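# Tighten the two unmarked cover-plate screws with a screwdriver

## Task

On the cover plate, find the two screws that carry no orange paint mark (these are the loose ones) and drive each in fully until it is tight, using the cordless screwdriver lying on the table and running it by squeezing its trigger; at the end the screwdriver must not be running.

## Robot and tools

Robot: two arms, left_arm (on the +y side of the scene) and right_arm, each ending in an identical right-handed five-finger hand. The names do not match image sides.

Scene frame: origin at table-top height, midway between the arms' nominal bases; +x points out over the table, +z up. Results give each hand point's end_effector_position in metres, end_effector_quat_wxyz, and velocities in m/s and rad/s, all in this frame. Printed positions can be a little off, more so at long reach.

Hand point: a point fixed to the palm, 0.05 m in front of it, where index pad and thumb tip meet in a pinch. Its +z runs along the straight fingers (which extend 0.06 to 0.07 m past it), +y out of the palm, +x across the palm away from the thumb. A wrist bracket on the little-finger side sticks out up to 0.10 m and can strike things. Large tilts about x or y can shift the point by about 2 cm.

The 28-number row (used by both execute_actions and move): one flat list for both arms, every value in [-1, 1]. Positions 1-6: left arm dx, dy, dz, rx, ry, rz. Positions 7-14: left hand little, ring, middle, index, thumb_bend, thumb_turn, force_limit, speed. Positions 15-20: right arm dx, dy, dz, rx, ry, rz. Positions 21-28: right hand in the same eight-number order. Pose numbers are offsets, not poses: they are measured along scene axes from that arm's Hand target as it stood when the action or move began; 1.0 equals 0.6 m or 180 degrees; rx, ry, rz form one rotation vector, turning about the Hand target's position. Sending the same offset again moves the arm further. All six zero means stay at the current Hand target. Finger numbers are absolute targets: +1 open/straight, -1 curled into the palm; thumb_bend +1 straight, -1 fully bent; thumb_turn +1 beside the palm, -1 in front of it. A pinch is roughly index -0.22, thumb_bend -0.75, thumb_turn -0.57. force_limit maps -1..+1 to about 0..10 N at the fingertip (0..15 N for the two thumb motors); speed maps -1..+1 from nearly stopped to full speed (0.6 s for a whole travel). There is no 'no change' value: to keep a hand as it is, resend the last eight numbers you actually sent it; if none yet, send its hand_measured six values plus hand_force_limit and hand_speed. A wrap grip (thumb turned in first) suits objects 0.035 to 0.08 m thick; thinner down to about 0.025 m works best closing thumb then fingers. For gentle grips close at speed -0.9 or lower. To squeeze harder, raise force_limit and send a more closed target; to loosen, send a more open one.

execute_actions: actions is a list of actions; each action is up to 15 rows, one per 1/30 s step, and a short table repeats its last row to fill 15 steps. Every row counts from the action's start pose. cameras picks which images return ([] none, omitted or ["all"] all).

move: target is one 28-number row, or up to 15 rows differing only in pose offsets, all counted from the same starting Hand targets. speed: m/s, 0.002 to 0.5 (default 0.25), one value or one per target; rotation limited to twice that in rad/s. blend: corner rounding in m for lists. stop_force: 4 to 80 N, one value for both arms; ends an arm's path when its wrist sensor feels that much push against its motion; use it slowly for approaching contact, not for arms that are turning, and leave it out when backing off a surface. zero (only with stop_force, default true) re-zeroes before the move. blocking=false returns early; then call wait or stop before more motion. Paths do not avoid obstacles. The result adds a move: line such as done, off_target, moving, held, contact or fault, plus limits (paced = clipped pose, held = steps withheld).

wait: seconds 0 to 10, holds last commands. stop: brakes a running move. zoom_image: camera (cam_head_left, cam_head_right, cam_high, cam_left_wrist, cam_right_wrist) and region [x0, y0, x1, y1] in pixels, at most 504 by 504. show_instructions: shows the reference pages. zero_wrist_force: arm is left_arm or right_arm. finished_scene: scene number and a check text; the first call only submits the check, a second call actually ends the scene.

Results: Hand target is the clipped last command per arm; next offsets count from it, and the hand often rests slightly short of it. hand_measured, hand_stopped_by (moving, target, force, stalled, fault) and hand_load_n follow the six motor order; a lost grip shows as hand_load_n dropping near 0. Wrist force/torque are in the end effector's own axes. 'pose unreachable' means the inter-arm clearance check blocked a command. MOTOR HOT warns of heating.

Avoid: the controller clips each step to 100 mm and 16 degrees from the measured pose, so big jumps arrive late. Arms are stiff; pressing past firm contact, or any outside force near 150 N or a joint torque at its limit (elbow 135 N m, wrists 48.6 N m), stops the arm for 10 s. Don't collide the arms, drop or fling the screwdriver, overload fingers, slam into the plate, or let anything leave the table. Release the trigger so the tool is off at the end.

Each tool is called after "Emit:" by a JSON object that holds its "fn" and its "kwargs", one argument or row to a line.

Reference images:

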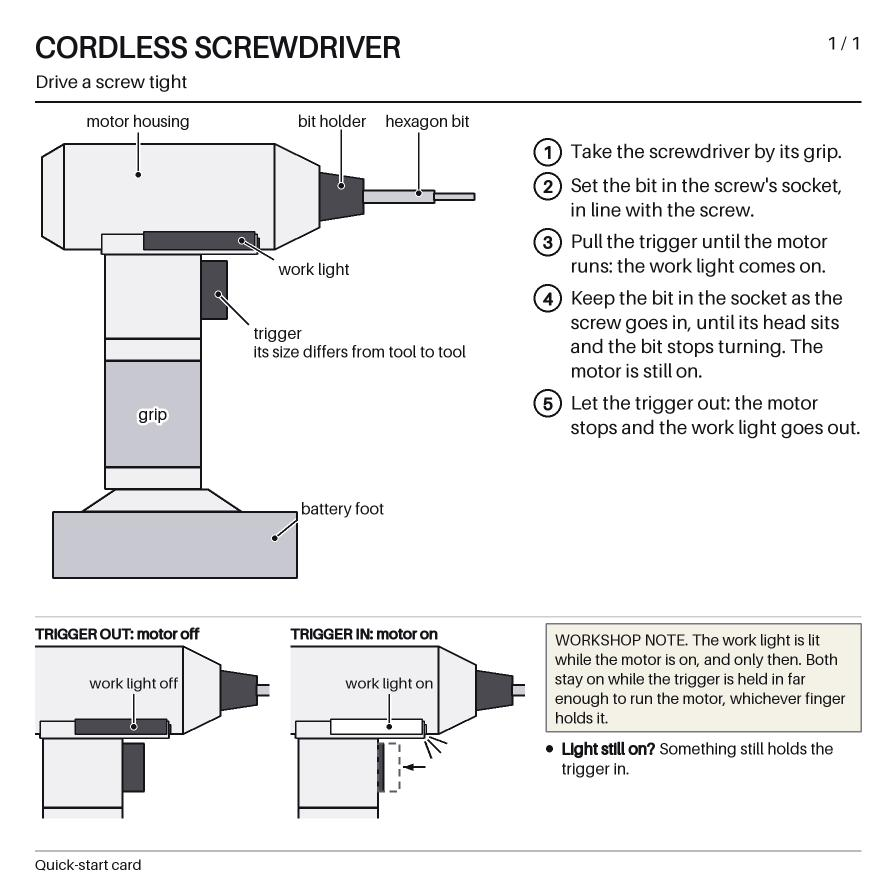

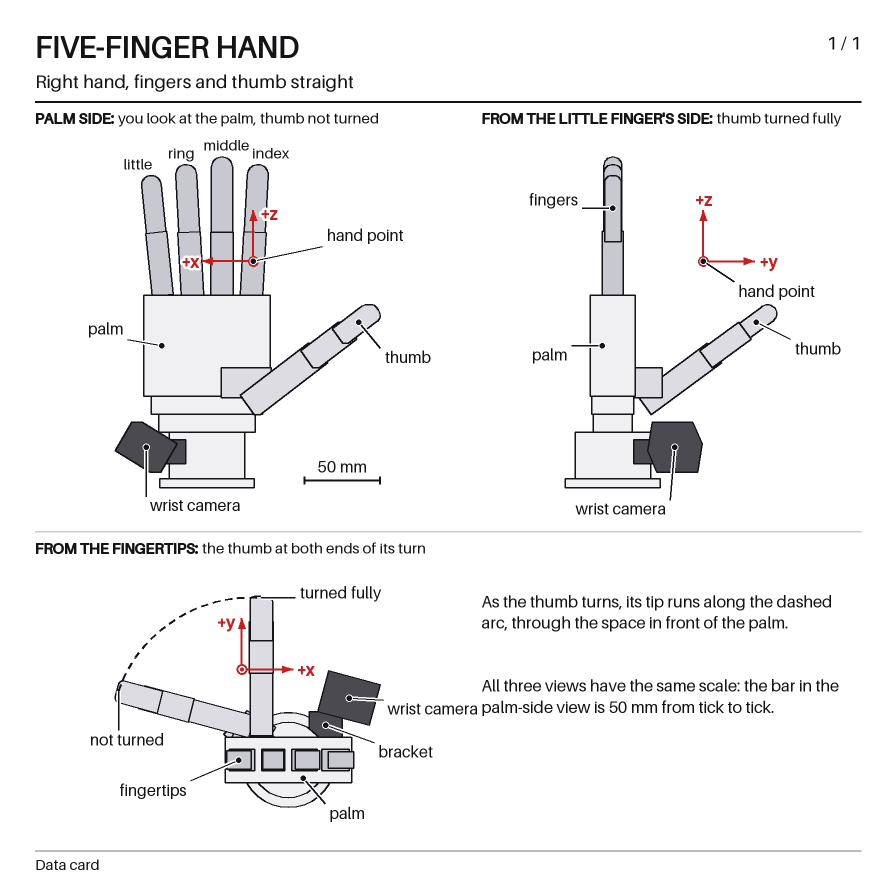

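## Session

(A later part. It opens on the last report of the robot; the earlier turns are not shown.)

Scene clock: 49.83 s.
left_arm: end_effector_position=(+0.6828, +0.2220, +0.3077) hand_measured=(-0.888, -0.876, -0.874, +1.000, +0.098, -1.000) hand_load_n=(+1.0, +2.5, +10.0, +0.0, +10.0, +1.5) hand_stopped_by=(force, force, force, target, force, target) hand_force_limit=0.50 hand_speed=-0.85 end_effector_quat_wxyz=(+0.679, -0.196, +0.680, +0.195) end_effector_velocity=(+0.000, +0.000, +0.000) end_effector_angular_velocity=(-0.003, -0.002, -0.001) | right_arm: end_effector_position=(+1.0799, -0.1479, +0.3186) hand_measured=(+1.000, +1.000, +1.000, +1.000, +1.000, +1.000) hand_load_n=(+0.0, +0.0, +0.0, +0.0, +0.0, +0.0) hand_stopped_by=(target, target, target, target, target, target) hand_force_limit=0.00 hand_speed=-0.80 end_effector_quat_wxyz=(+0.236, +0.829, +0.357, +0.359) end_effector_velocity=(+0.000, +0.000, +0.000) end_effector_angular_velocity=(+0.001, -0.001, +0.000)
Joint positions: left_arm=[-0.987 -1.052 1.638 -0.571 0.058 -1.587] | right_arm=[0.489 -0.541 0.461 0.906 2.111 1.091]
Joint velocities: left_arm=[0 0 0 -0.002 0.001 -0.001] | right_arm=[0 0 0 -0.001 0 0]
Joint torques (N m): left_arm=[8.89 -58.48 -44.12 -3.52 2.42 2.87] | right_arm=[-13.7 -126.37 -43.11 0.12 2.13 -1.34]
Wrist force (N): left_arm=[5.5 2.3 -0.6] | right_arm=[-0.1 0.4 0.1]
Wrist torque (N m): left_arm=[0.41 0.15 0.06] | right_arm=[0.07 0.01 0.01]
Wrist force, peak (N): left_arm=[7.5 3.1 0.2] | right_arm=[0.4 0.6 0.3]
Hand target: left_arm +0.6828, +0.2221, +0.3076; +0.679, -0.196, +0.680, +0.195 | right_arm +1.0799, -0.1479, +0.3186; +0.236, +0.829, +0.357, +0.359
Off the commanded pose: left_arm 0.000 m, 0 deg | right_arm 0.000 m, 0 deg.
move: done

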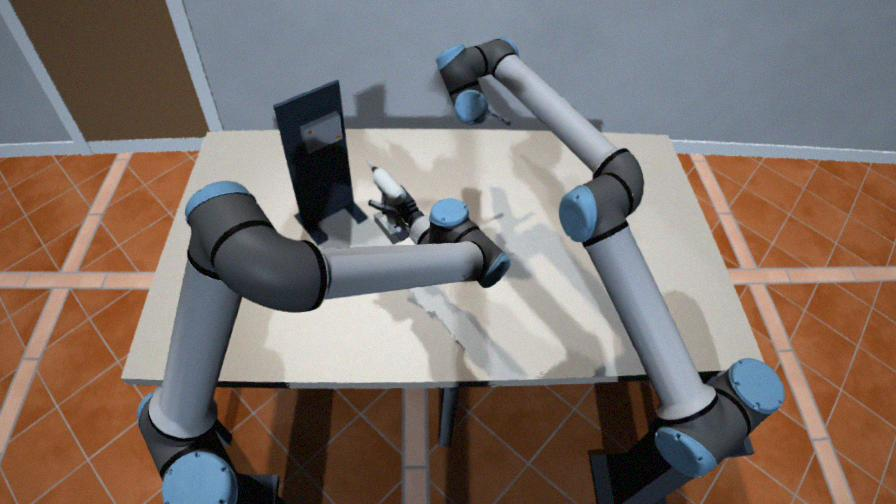

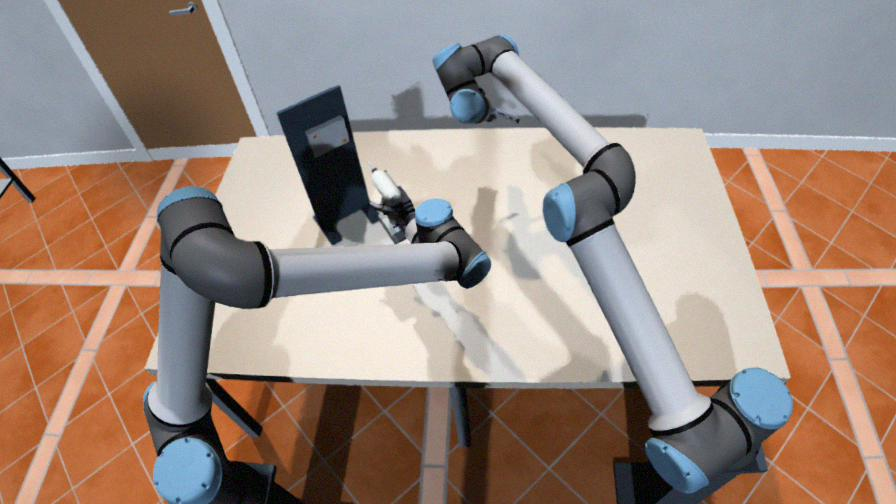

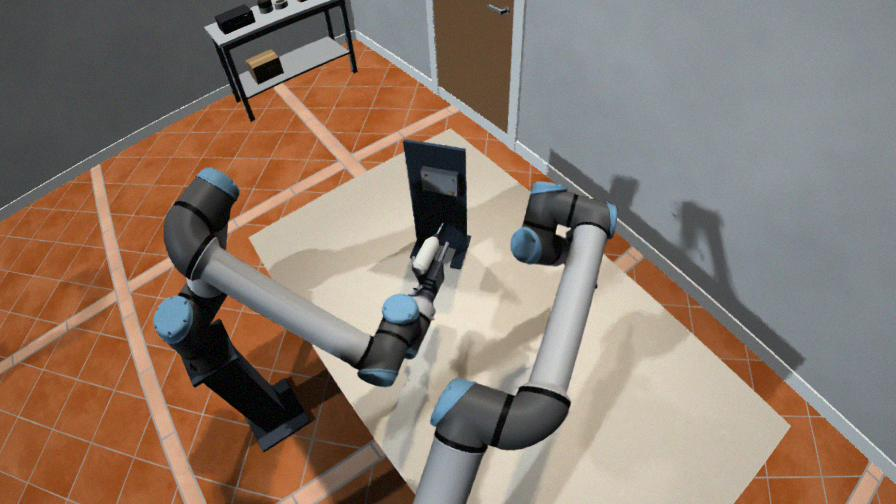

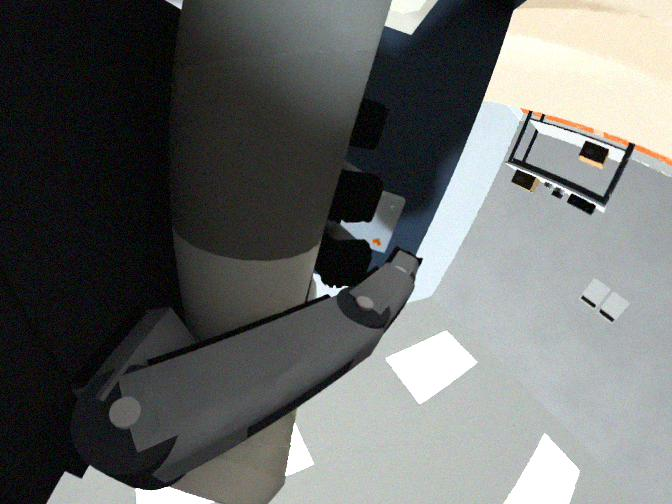

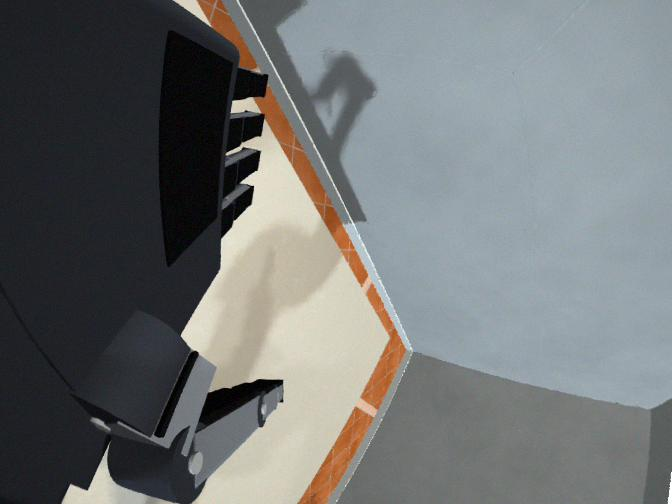

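Emit:
{"fn": "move", "kwargs": {
  "target": [0,0,0,0,0,0,-0.98,-0.98,-0.98,1,-0.98,-1,0.5,-0.85,-0.545,0.15,0.15,0.3276,0.0552,0.3268,1,1,1,1,1,1,0,-0.8],
  "speed": 0.2
}}

Scene clock: 55.20 s.
left_arm: end_effector_position=(+0.6828, +0.2221, +0.3076) hand_measured=(-0.888, -0.876, -0.874, +1.000, +0.098, -1.000) hand_load_n=(+1.0, +2.5, +10.0, +0.0, +10.0, +2.0) hand_stopped_by=(force, force, force, target, force, target) hand_force_limit=0.50 hand_speed=-0.85 end_effector_quat_wxyz=(+0.679, -0.196, +0.680, +0.195) end_effector_velocity=(+0.000, +0.000, +0.000) end_effector_angular_velocity=(+0.000, +0.000, +0.000) | right_arm: end_effector_position=(+0.7528, -0.0582, +0.4081) hand_measured=(+1.000, +1.000, +1.000, +1.000, +1.000, +1.000) hand_load_n=(-0.5, +0.0, +0.0, +0.0, +0.0, +0.0) hand_stopped_by=(target, target, target, target, target, target) hand_force_limit=0.00 hand_speed=-0.80 end_effector_quat_wxyz=(-0.411, +0.589, +0.504, +0.480) end_effector_velocity=(-0.001, +0.000, +0.001) end_effector_angular_velocity=(+0.001, -0.001, +0.002)
Joint positions: left_arm=[-0.987 -1.051 1.636 -0.566 0.058 -1.592] | right_arm=[0.338 -1.285 1.577 0.08 0.586 1.256]
Joint velocities: left_arm=[0 0 0 0 0 -0.001] | right_arm=[0.001 -0.001 0 0 -0.001 0]
Joint torques (N m): left_arm=[-5.61 -57.25 -48.97 3.15 -0.25 -3.22] | right_arm=[16.05 -59.89 -42.47 -0.1 -2.15 -0.38]
Wrist force (N): left_arm=[5.2 2.7 -0.4] | right_arm=[0.0 1.0 -0.3]
Wrist torque (N m): left_arm=[0.46 0.20 0.05] | right_arm=[0.17 0.20 0.19]
Wrist force, peak (N): left_arm=[5.6 2.8 -0.6] | right_arm=[0.4 -0.1 1.5]
Hand target: left_arm +0.6828, +0.2221, +0.3076; +0.679, -0.196, +0.680, +0.195 | right_arm +0.7527, -0.0581, +0.4081; -0.411, +0.589, +0.504, +0.480
Off the commanded pose: left_arm 0.000 m, 0 deg | right_arm 0.001 m, 0 deg.
move: done

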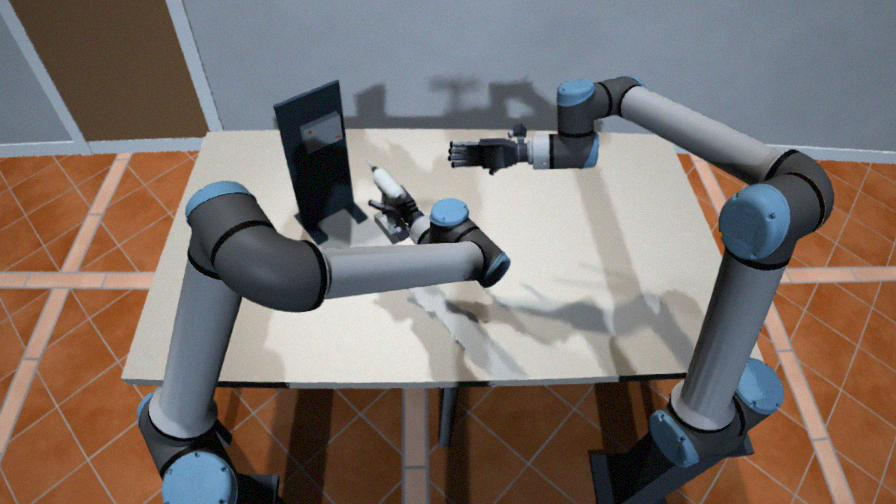

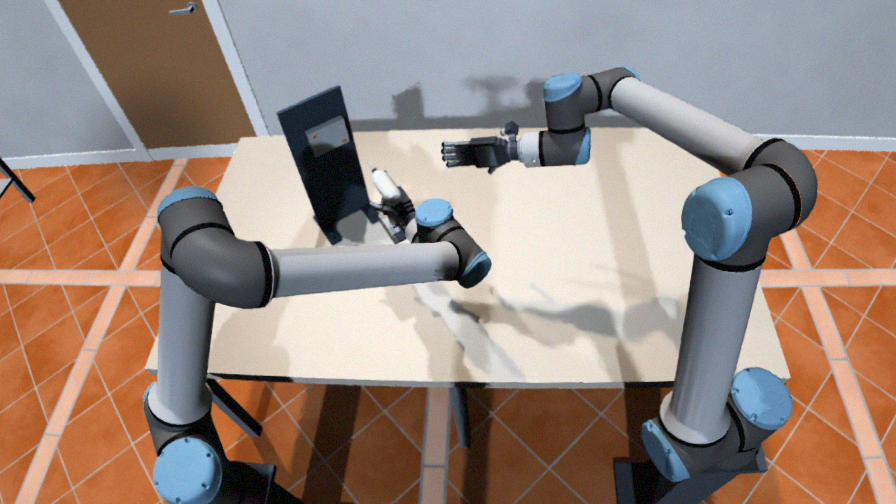

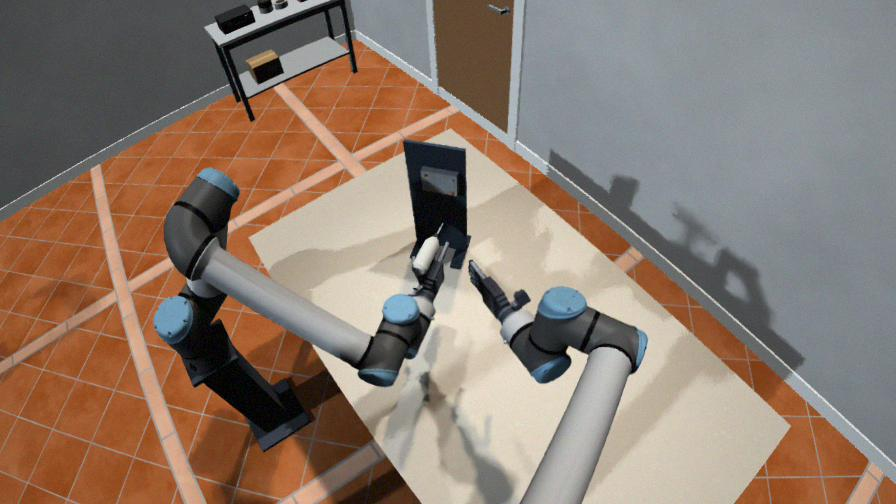

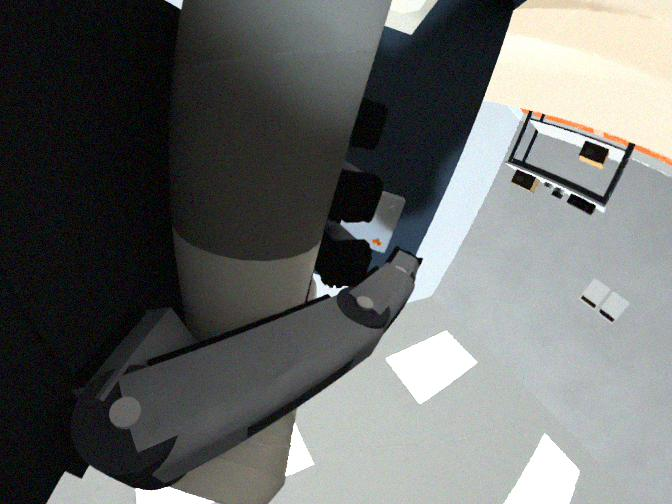

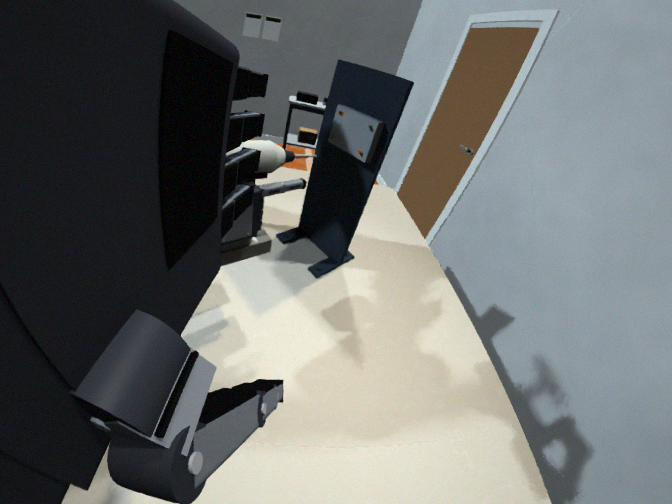

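Emit:
{"fn": "zoom_image", "kwargs": {
  "camera": "cam_right_wrist",
  "region": [220, 50, 430, 290]
}}

Emit:
{"fn": "zoom_image", "kwargs": {
  "camera": "cam_right_wrist",
  "region": [320, 90, 400, 180]
}}

Scaled by 2.100 from the camera's 672x504 image, which has a finer 960x720 frame.

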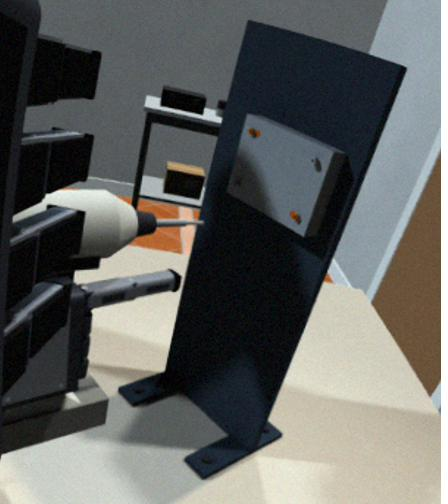

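Scaled by 5.600 from the camera's 672x504 image, which has a finer 960x720 frame.

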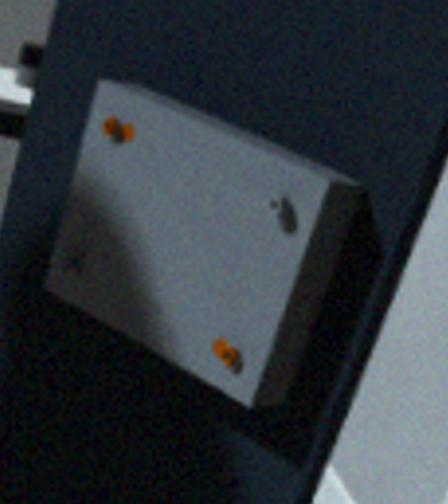

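Emit:
{"fn": "zoom_image", "kwargs": {
  "camera": "cam_right_wrist",
  "region": [326, 98, 386, 164]
}}

Emit:
{"fn": "zoom_image", "kwargs": {
  "camera": "cam_right_wrist",
  "region": [362, 116, 382, 136]
}}

Scaled by 7.636 from the camera's 672x504 image, which has a finer 960x720 frame.

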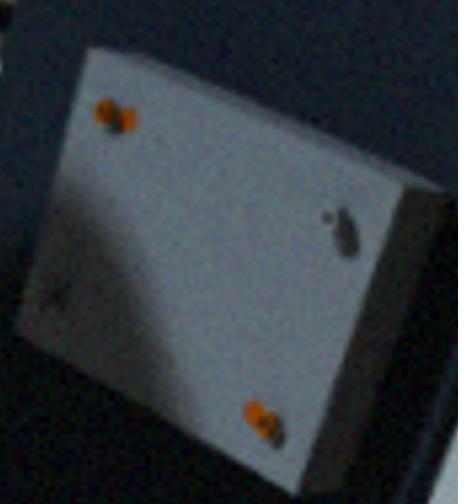

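Scaled by 25.200 from the camera's 672x504 image, which has a finer 960x720 frame.

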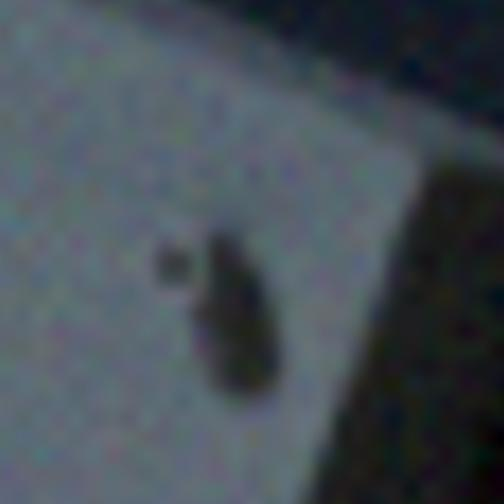

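Emit:
{"fn": "zoom_image", "kwargs": {
  "camera": "cam_right_wrist",
  "region": [324, 124, 348, 148]
}}

Emit:
{"fn": "zoom_image", "kwargs": {
  "camera": "cam_right_wrist",
  "region": [276, 130, 346, 190]
}}

Scaled by 21.000 from the camera's 672x504 image, which has a finer 960x720 frame.

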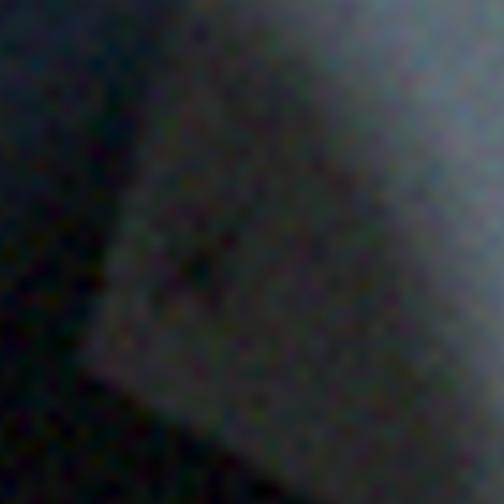

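Scaled by 7.200 from the camera's 672x504 image, which has a finer 960x720 frame.

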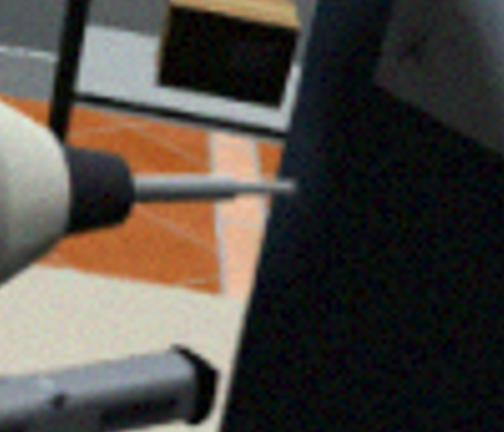

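Emit:
{"fn": "move", "kwargs": {
  "target": [0,0,0,0,0,0,-0.98,-0.98,-0.98,1,-0.98,-1,0.5,-0.85,0.15,0,0,0,0,0,1,1,1,1,1,1,0,-0.8],
  "speed": 0.2,
  "cameras": ["cam_right_wrist"]
}}

Emit:
{"fn": "zoom_image", "kwargs": {
  "camera": "cam_right_wrist",
  "region": [220, 50, 430, 290]
}}

Emit:
{"fn": "move", "kwargs": {
  "target": [0,0,0,0,0,0,-0.98,-0.98,-0.98,1,-0.98,-1,0.5,-0.85,0,-0.1666667,0,0,0,0,1,1,1,1,1,1,0,-0.8],
  "speed": 0.2,
  "cameras": ["cam_right_wrist"]
}}

Emit:
{"fn": "zoom_image", "kwargs": {
  "camera": "cam_right_wrist",
  "region": [220, 50, 430, 290]
}}

Scene clock: 57.33 s.
left_arm: end_effector_position=(+0.6828, +0.2221, +0.3076) hand_measured=(-0.888, -0.876, -0.874, +1.000, +0.098, -1.000) hand_load_n=(+1.0, +2.5, +10.5, +0.0, +10.0, +1.5) hand_stopped_by=(force, force, force, target, force, target) hand_force_limit=0.50 hand_speed=-0.85 end_effector_quat_wxyz=(+0.679, -0.196, +0.680, +0.195) end_effector_velocity=(+0.000, +0.001, +0.000) end_effector_angular_velocity=(+0.000, +0.000, +0.001) | right_arm: end_effector_position=(+0.8427, -0.0581, +0.4081) hand_measured=(+1.000, +1.000, +1.000, +1.000, +1.000, +1.000) hand_load_n=(-0.5, +0.0, +0.0, +0.0, +0.0, +0.0) hand_stopped_by=(target, target, target, target, target, target) hand_force_limit=0.00 hand_speed=-0.80 end_effector_quat_wxyz=(-0.411, +0.589, +0.504, +0.480) end_effector_velocity=(+0.000, +0.000, +0.000) end_effector_angular_velocity=(+0.000, +0.000, +0.000)
Joint positions: left_arm=[-0.987 -1.051 1.636 -0.566 0.058 -1.592] | right_arm=[0.292 -1.16 1.407 0.152 0.543 1.223]
Joint velocities: left_arm=[0.001 0 0 0.001 0 -0.002] | right_arm=[0 0 -0.001 0 0 0]
Joint torques (N m): left_arm=[-13.72 -58.57 -46.82 2.69 -0.58 -3.04] | right_arm=[12.82 -68.58 -46.62 -1.96 1.42 1.84]
Wrist force (N): left_arm=[5.3 2.4 -0.6] | right_arm=[0.1 0.6 -0.5]
Wrist torque (N m): left_arm=[0.43 0.18 0.05] | right_arm=[0.11 0.19 0.20]
Wrist force, peak (N): left_arm=[5.8 2.8 -0.5] | right_arm=[0.3 2.7 -0.3]
Hand target: left_arm +0.6828, +0.2221, +0.3076; +0.679, -0.196, +0.680, +0.195 | right_arm +0.8427, -0.0580, +0.4082; -0.411, +0.589, +0.504, +0.480
Off the commanded pose: left_arm 0.000 m, 0 deg | right_arm 0.000 m, 0 deg.
move: done
Images, in order (width x height): cam_right_wrist 672x504.

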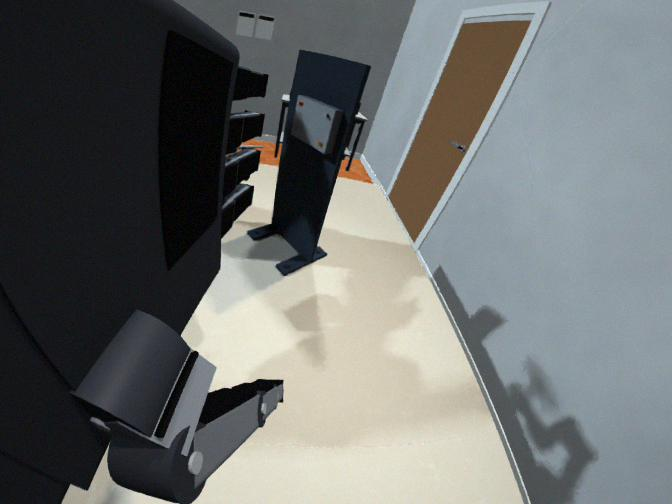

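Scaled by 2.100 from the camera's 672x504 image, which has a finer 960x720 frame.

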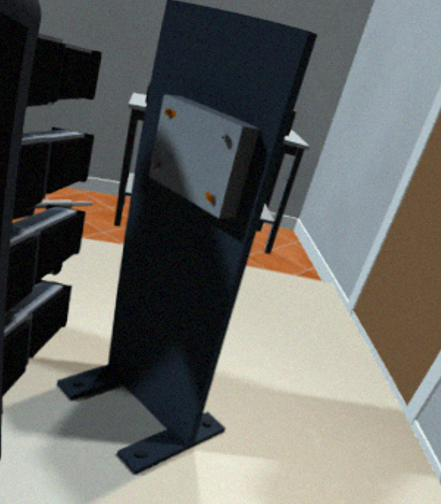

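Scene clock: 58.30 s.
left_arm: end_effector_position=(+0.6828, +0.2221, +0.3076) hand_measured=(-0.888, -0.876, -0.874, +1.000, +0.098, -1.000) hand_load_n=(+1.0, +2.5, +10.0, +0.0, +10.0, +1.5) hand_stopped_by=(force, force, force, target, force, target) hand_force_limit=0.50 hand_speed=-0.85 end_effector_quat_wxyz=(+0.679, -0.196, +0.680, +0.195) end_effector_velocity=(+0.000, +0.000, +0.000) end_effector_angular_velocity=(+0.000, +0.000, +0.000) | right_arm: end_effector_position=(+0.8427, -0.1579, +0.4082) hand_measured=(+1.000, +1.000, +1.000, +1.000, +1.000, +1.000) hand_load_n=(+0.0, +0.0, +0.0, +0.0, +0.0, +0.0) hand_stopped_by=(target, target, target, target, target, target) hand_force_limit=0.00 hand_speed=-0.80 end_effector_quat_wxyz=(-0.411, +0.589, +0.504, +0.480) end_effector_velocity=(+0.000, +0.000, +0.000) end_effector_angular_velocity=(+0.001, +0.000, +0.001)
Joint positions: left_arm=[-0.987 -1.051 1.636 -0.566 0.058 -1.592] | right_arm=[0.16 -1.22 1.502 0.227 0.424 1.099]
Joint velocities: left_arm=[0 0 0 0 0 0.001] | right_arm=[0 0 0 0 -0.001 0]
Joint torques (N m): left_arm=[-13.69 -59.14 -47.4 2.95 -1.09 -3.75] | right_arm=[-10.88 -74.55 -35.88 -1.47 -0.57 0.44]
Wrist force (N): left_arm=[5.3 2.9 -0.5] | right_arm=[-0.2 0.1 -0.3]
Wrist torque (N m): left_arm=[0.50 0.18 0.07] | right_arm=[0.03 0.23 0.17]
Wrist force, peak (N): left_arm=[5.5 3.0 -0.2] | right_arm=[-0.4 0.4 -2.3]
Hand target: left_arm +0.6828, +0.2221, +0.3076; +0.679, -0.196, +0.680, +0.195 | right_arm +0.8427, -0.1580, +0.4082; -0.411, +0.589, +0.504, +0.480
Off the commanded pose: left_arm 0.000 m, 0 deg | right_arm 0.000 m, 0 deg.
move: done
Images, in order (width x height): cam_right_wrist 672x504.

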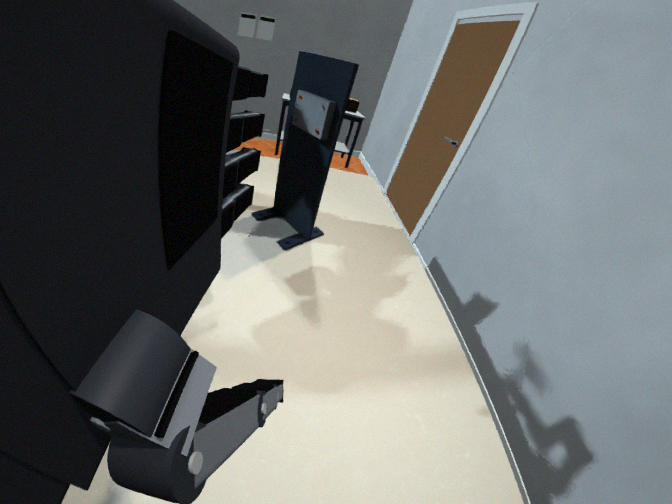

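Scaled by 2.100 from the camera's 672x504 image, which has a finer 960x720 frame.

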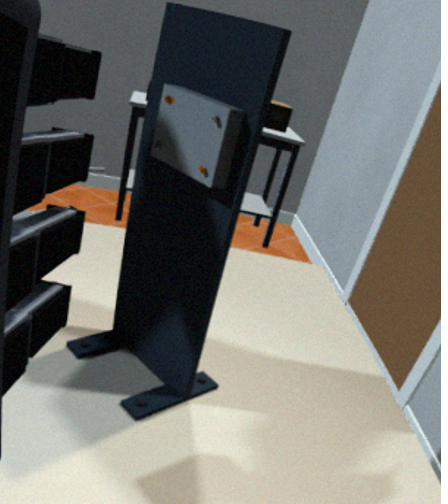

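Emit:
{"fn": "zoom_image", "kwargs": {
  "camera": "cam_right_wrist",
  "region": [340, 0, 560, 250]
}}

Emit:
{"fn": "zoom_image", "kwargs": {
  "camera": "cam_right_wrist",
  "region": [200, 0, 440, 250]
}}

Scaled by 2.016 from the camera's 672x504 image, which has a finer 960x720 frame.

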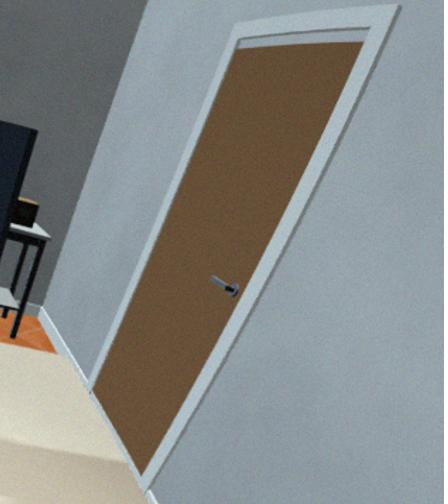

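Scaled by 2.016 from the camera's 672x504 image, which has a finer 960x720 frame.

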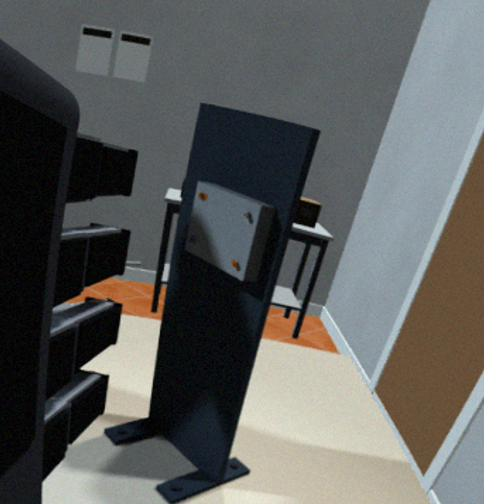

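Emit:
{"fn": "move", "kwargs": {
  "target": [0,0,0,0,0,0,-0.98,-0.98,-0.98,1,-0.98,-1,0.5,-0.85,0,0.38,0.02,0.0751,0.0049,0.0344,1,1,1,1,1,1,0,-0.8],
  "speed": 0.2
}}

Emit:
{"fn": "zoom_image", "kwargs": {
  "camera": "cam_right_wrist",
  "region": [220, 50, 430, 290]
}}

Scene clock: 61.80 s.
left_arm: end_effector_position=(+0.6828, +0.2221, +0.3076) hand_measured=(-0.888, -0.876, -0.874, +1.000, +0.098, -1.000) hand_load_n=(+0.5, +2.5, +10.0, +0.0, +10.0, +1.5) hand_stopped_by=(force, force, force, target, force, target) hand_force_limit=0.50 hand_speed=-0.85 end_effector_quat_wxyz=(+0.679, -0.196, +0.680, +0.195) end_effector_velocity=(+0.000, +0.000, +0.000) end_effector_angular_velocity=(+0.000, +0.000, +0.000) | right_arm: end_effector_position=(+0.8427, +0.0700, +0.4201) hand_measured=(+1.000, +1.000, +1.000, +1.000, +1.000, +1.000) hand_load_n=(+0.0, +0.0, -0.5, +0.0, +0.0, +0.0) hand_stopped_by=(target, target, target, target, target, target) hand_force_limit=0.00 hand_speed=-0.80 end_effector_quat_wxyz=(+0.506, -0.512, -0.472, -0.509) end_effector_velocity=(+0.000, +0.000, +0.000) end_effector_angular_velocity=(+0.000, +0.001, +0.000)
Joint positions: left_arm=[-0.987 -1.051 1.636 -0.566 0.058 -1.592] | right_arm=[0.4 -1.091 1.374 -0.347 0.505 1.665]
Joint velocities: left_arm=[0 0 0 0 0 0] | right_arm=[0 0 0 0 0 0.001]
Joint torques (N m): left_arm=[-10.33 -61.21 -49.43 2.33 -0.63 -3.05] | right_arm=[0.84 -82.14 -42.39 -3.28 -0.67 0.94]
Wrist force (N): left_arm=[4.8 2.5 -0.3] | right_arm=[0.0 0.3 -0.8]
Wrist torque (N m): left_arm=[0.41 0.25 0.02] | right_arm=[0.07 0.27 0.19]
Wrist force, peak (N): left_arm=[5.8 2.8 -0.6] | right_arm=[-0.3 0.9 -2.5]
Hand target: left_arm +0.6828, +0.2221, +0.3076; +0.679, -0.196, +0.680, +0.195 | right_arm +0.8427, +0.0700, +0.4202; +0.506, -0.512, -0.472, -0.509
Off the commanded pose: left_arm 0.000 m, 0 deg | right_arm 0.000 m, 0 deg.
move: done

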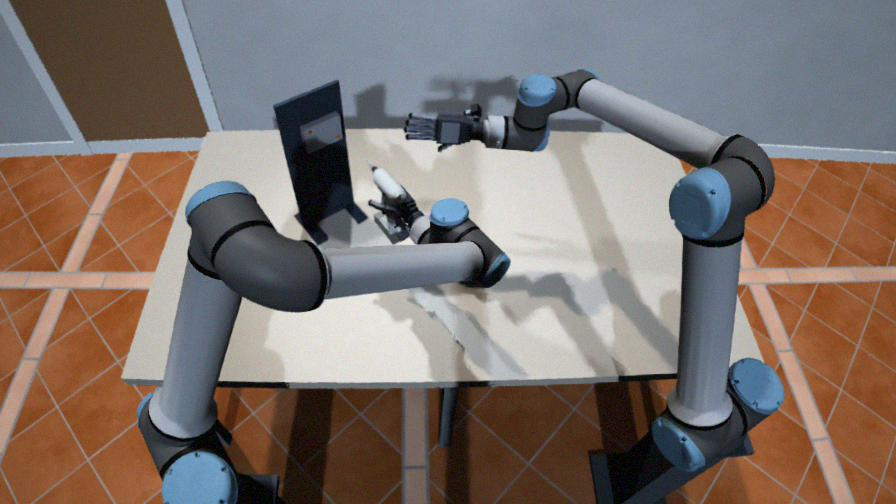

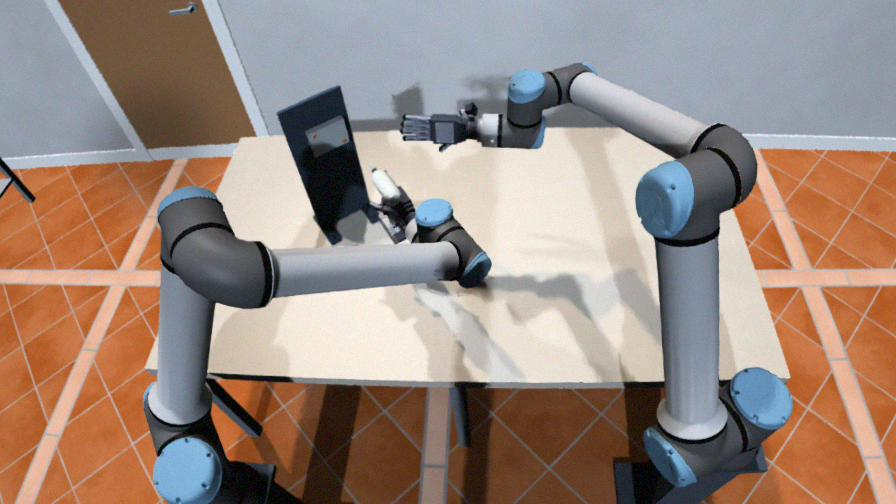

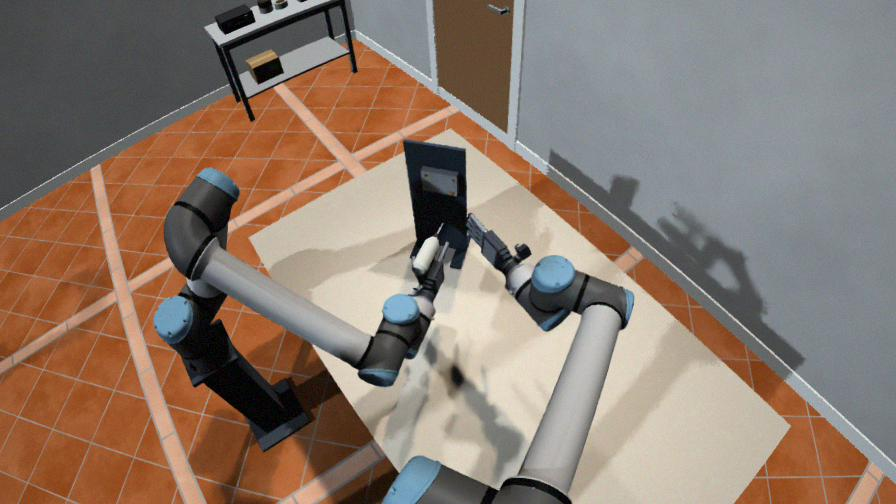

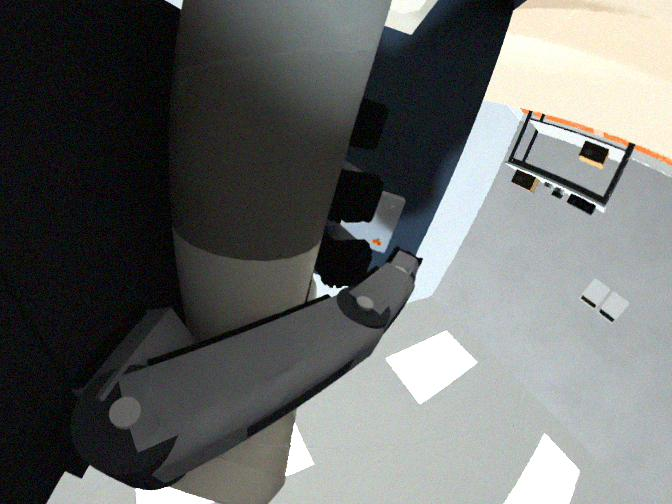

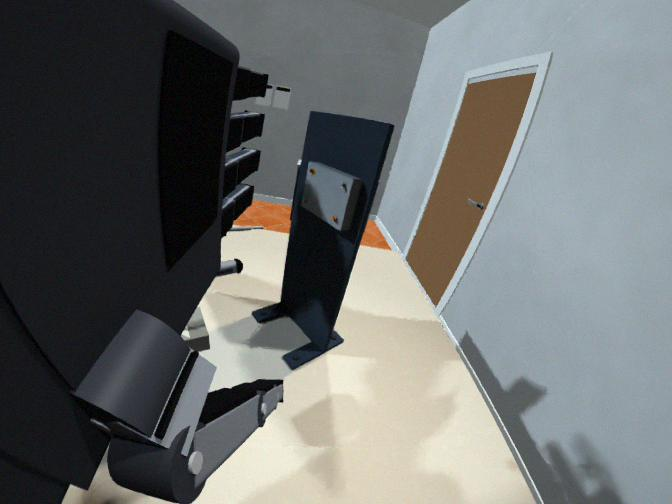

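Scaled by 2.100 from the camera's 672x504 image, which has a finer 960x720 frame.

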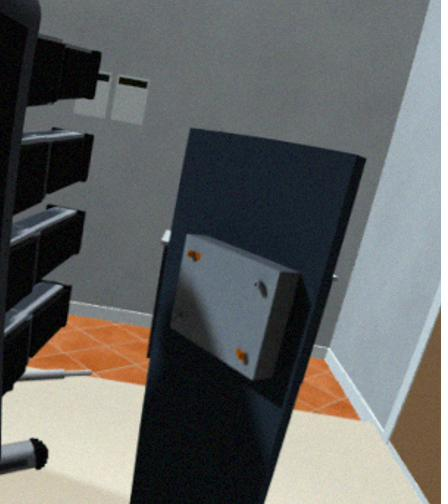

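Emit:
{"fn": "move", "kwargs": {
  "target": [0.0917,0.15,0.0667,0,0,0,-0.98,-0.98,-0.98,1,-0.98,-1,0.5,-0.85,-0.083,0,0,0,0,0,1,1,1,1,1,1,0,-0.8],
  "speed": 0.12
}}

Emit:
{"fn": "zoom_image", "kwargs": {
  "camera": "cam_right_wrist",
  "region": [240, 130, 450, 330]
}}

Emit:
{"fn": "zoom_image", "kwargs": {
  "camera": "cam_head_right",
  "region": [270, 70, 490, 310]
}}

Scene clock: 63.27 s.
left_arm: end_effector_position=(+0.7381, +0.3120, +0.3479) hand_measured=(-0.888, -0.876, -0.874, +1.000, +0.098, -1.000) hand_load_n=(+1.0, +2.5, +10.5, +0.0, +10.0, +1.5) hand_stopped_by=(force, force, force, target, force, target) hand_force_limit=0.50 hand_speed=-0.85 end_effector_quat_wxyz=(+0.679, -0.196, +0.680, +0.195) end_effector_velocity=(-0.001, -0.001, -0.001) end_effector_angular_velocity=(-0.002, -0.001, +0.002) | right_arm: end_effector_position=(+0.7928, +0.0700, +0.4202) hand_measured=(+1.000, +1.000, +1.000, +1.000, +1.000, +1.000) hand_load_n=(+0.0, +0.0, +0.0, +0.0, +0.0, +0.0) hand_stopped_by=(target, target, target, target, target, target) hand_force_limit=0.00 hand_speed=-0.80 end_effector_quat_wxyz=(+0.506, -0.512, -0.472, -0.509) end_effector_velocity=(+0.000, +0.000, +0.003) end_effector_angular_velocity=(+0.001, -0.002, +0.000)
Joint positions: left_arm=[-0.858 -1.106 1.641 -0.529 0.187 -1.578] | right_arm=[0.428 -1.153 1.466 -0.374 0.532 1.661]
Joint velocities: left_arm=[-0.002 0.001 0 -0.001 -0.003 -0.002] | right_arm=[-0.001 -0.001 -0.002 0.001 -0.001 0.001]
Joint torques (N m): left_arm=[-12.83 -56.82 -48.3 -1.27 -2.67 -3.41] | right_arm=[-15.34 -70.28 -48.96 0.07 -1.2 -0.12]
Wrist force (N): left_arm=[5.6 2.9 -0.4] | right_arm=[-0.1 0.4 -0.8]
Wrist torque (N m): left_arm=[0.49 0.13 0.08] | right_arm=[0.07 0.27 0.19]
Wrist force, peak (N): left_arm=[6.4 1.6 -2.7] | right_arm=[0.3 1.3 -1.0]
Hand target: left_arm +0.7381, +0.3120, +0.3477; +0.679, -0.196, +0.680, +0.195 | right_arm +0.7929, +0.0699, +0.4201; +0.506, -0.512, -0.472, -0.509
Off the commanded pose: left_arm 0.000 m, 0 deg | right_arm 0.000 m, 0 deg.
move: done

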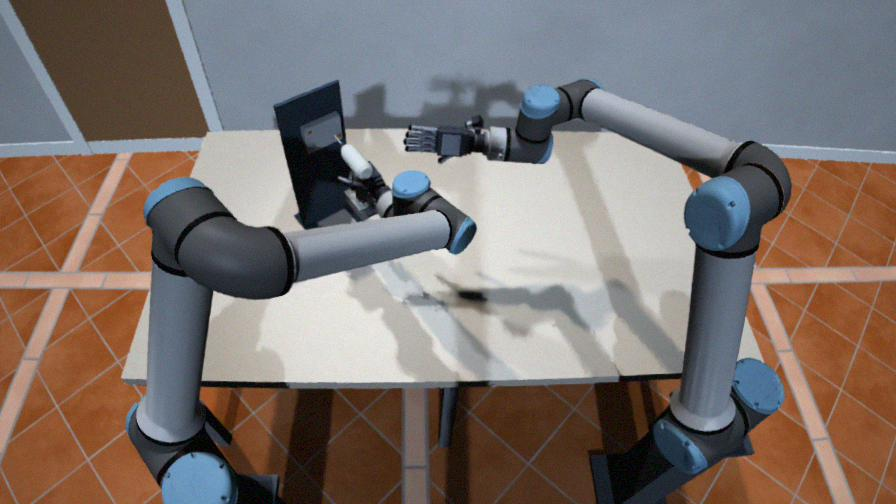

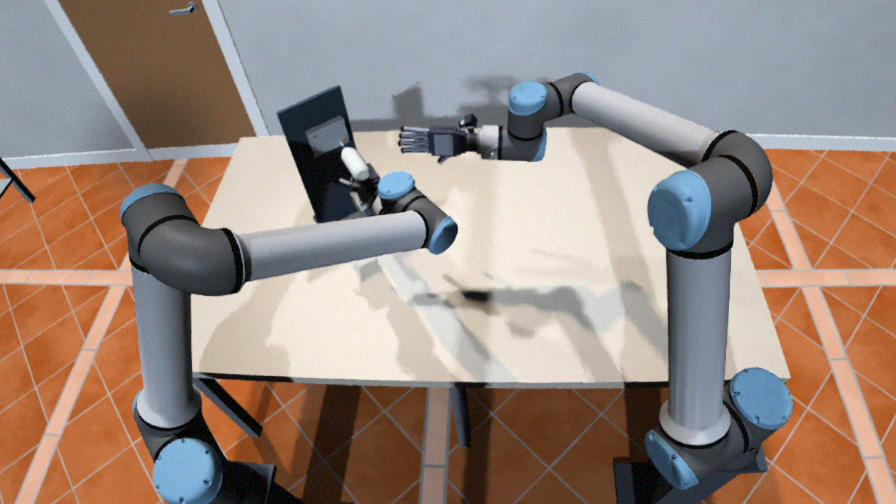

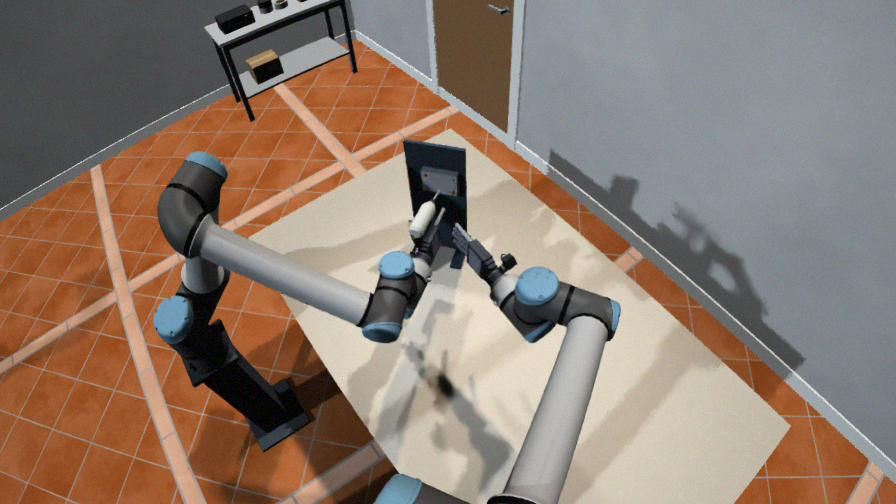

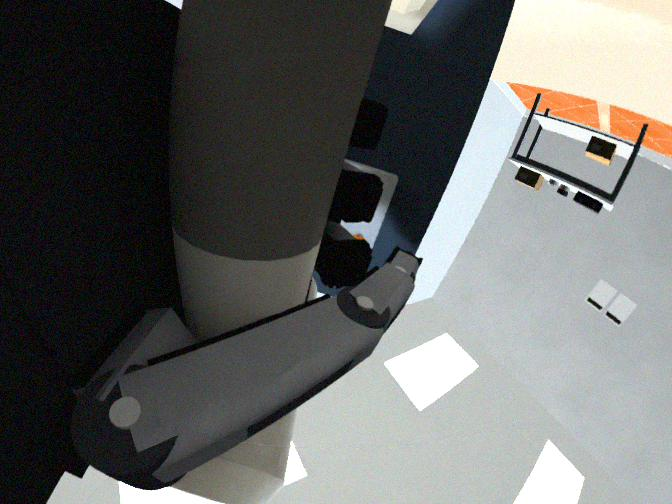

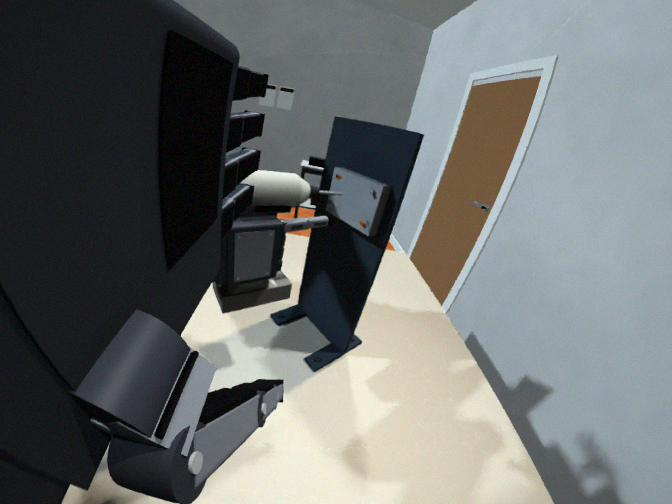

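Scaled by 2.400 from the camera's 672x504 image, which has a finer 960x720 frame.

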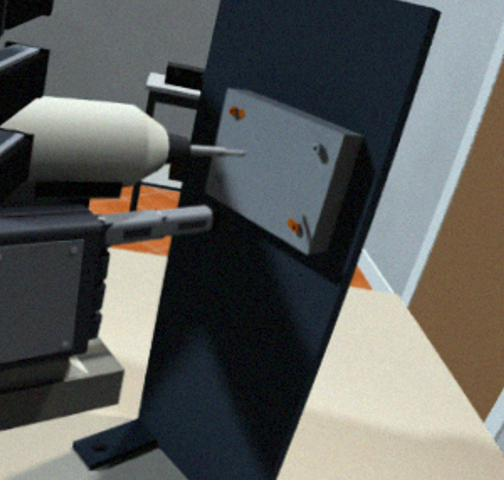

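Scaled by 2.100.

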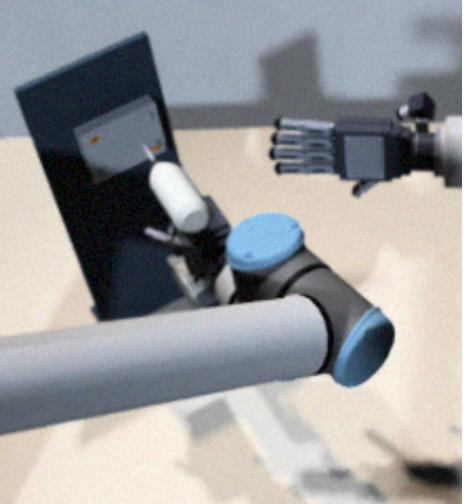

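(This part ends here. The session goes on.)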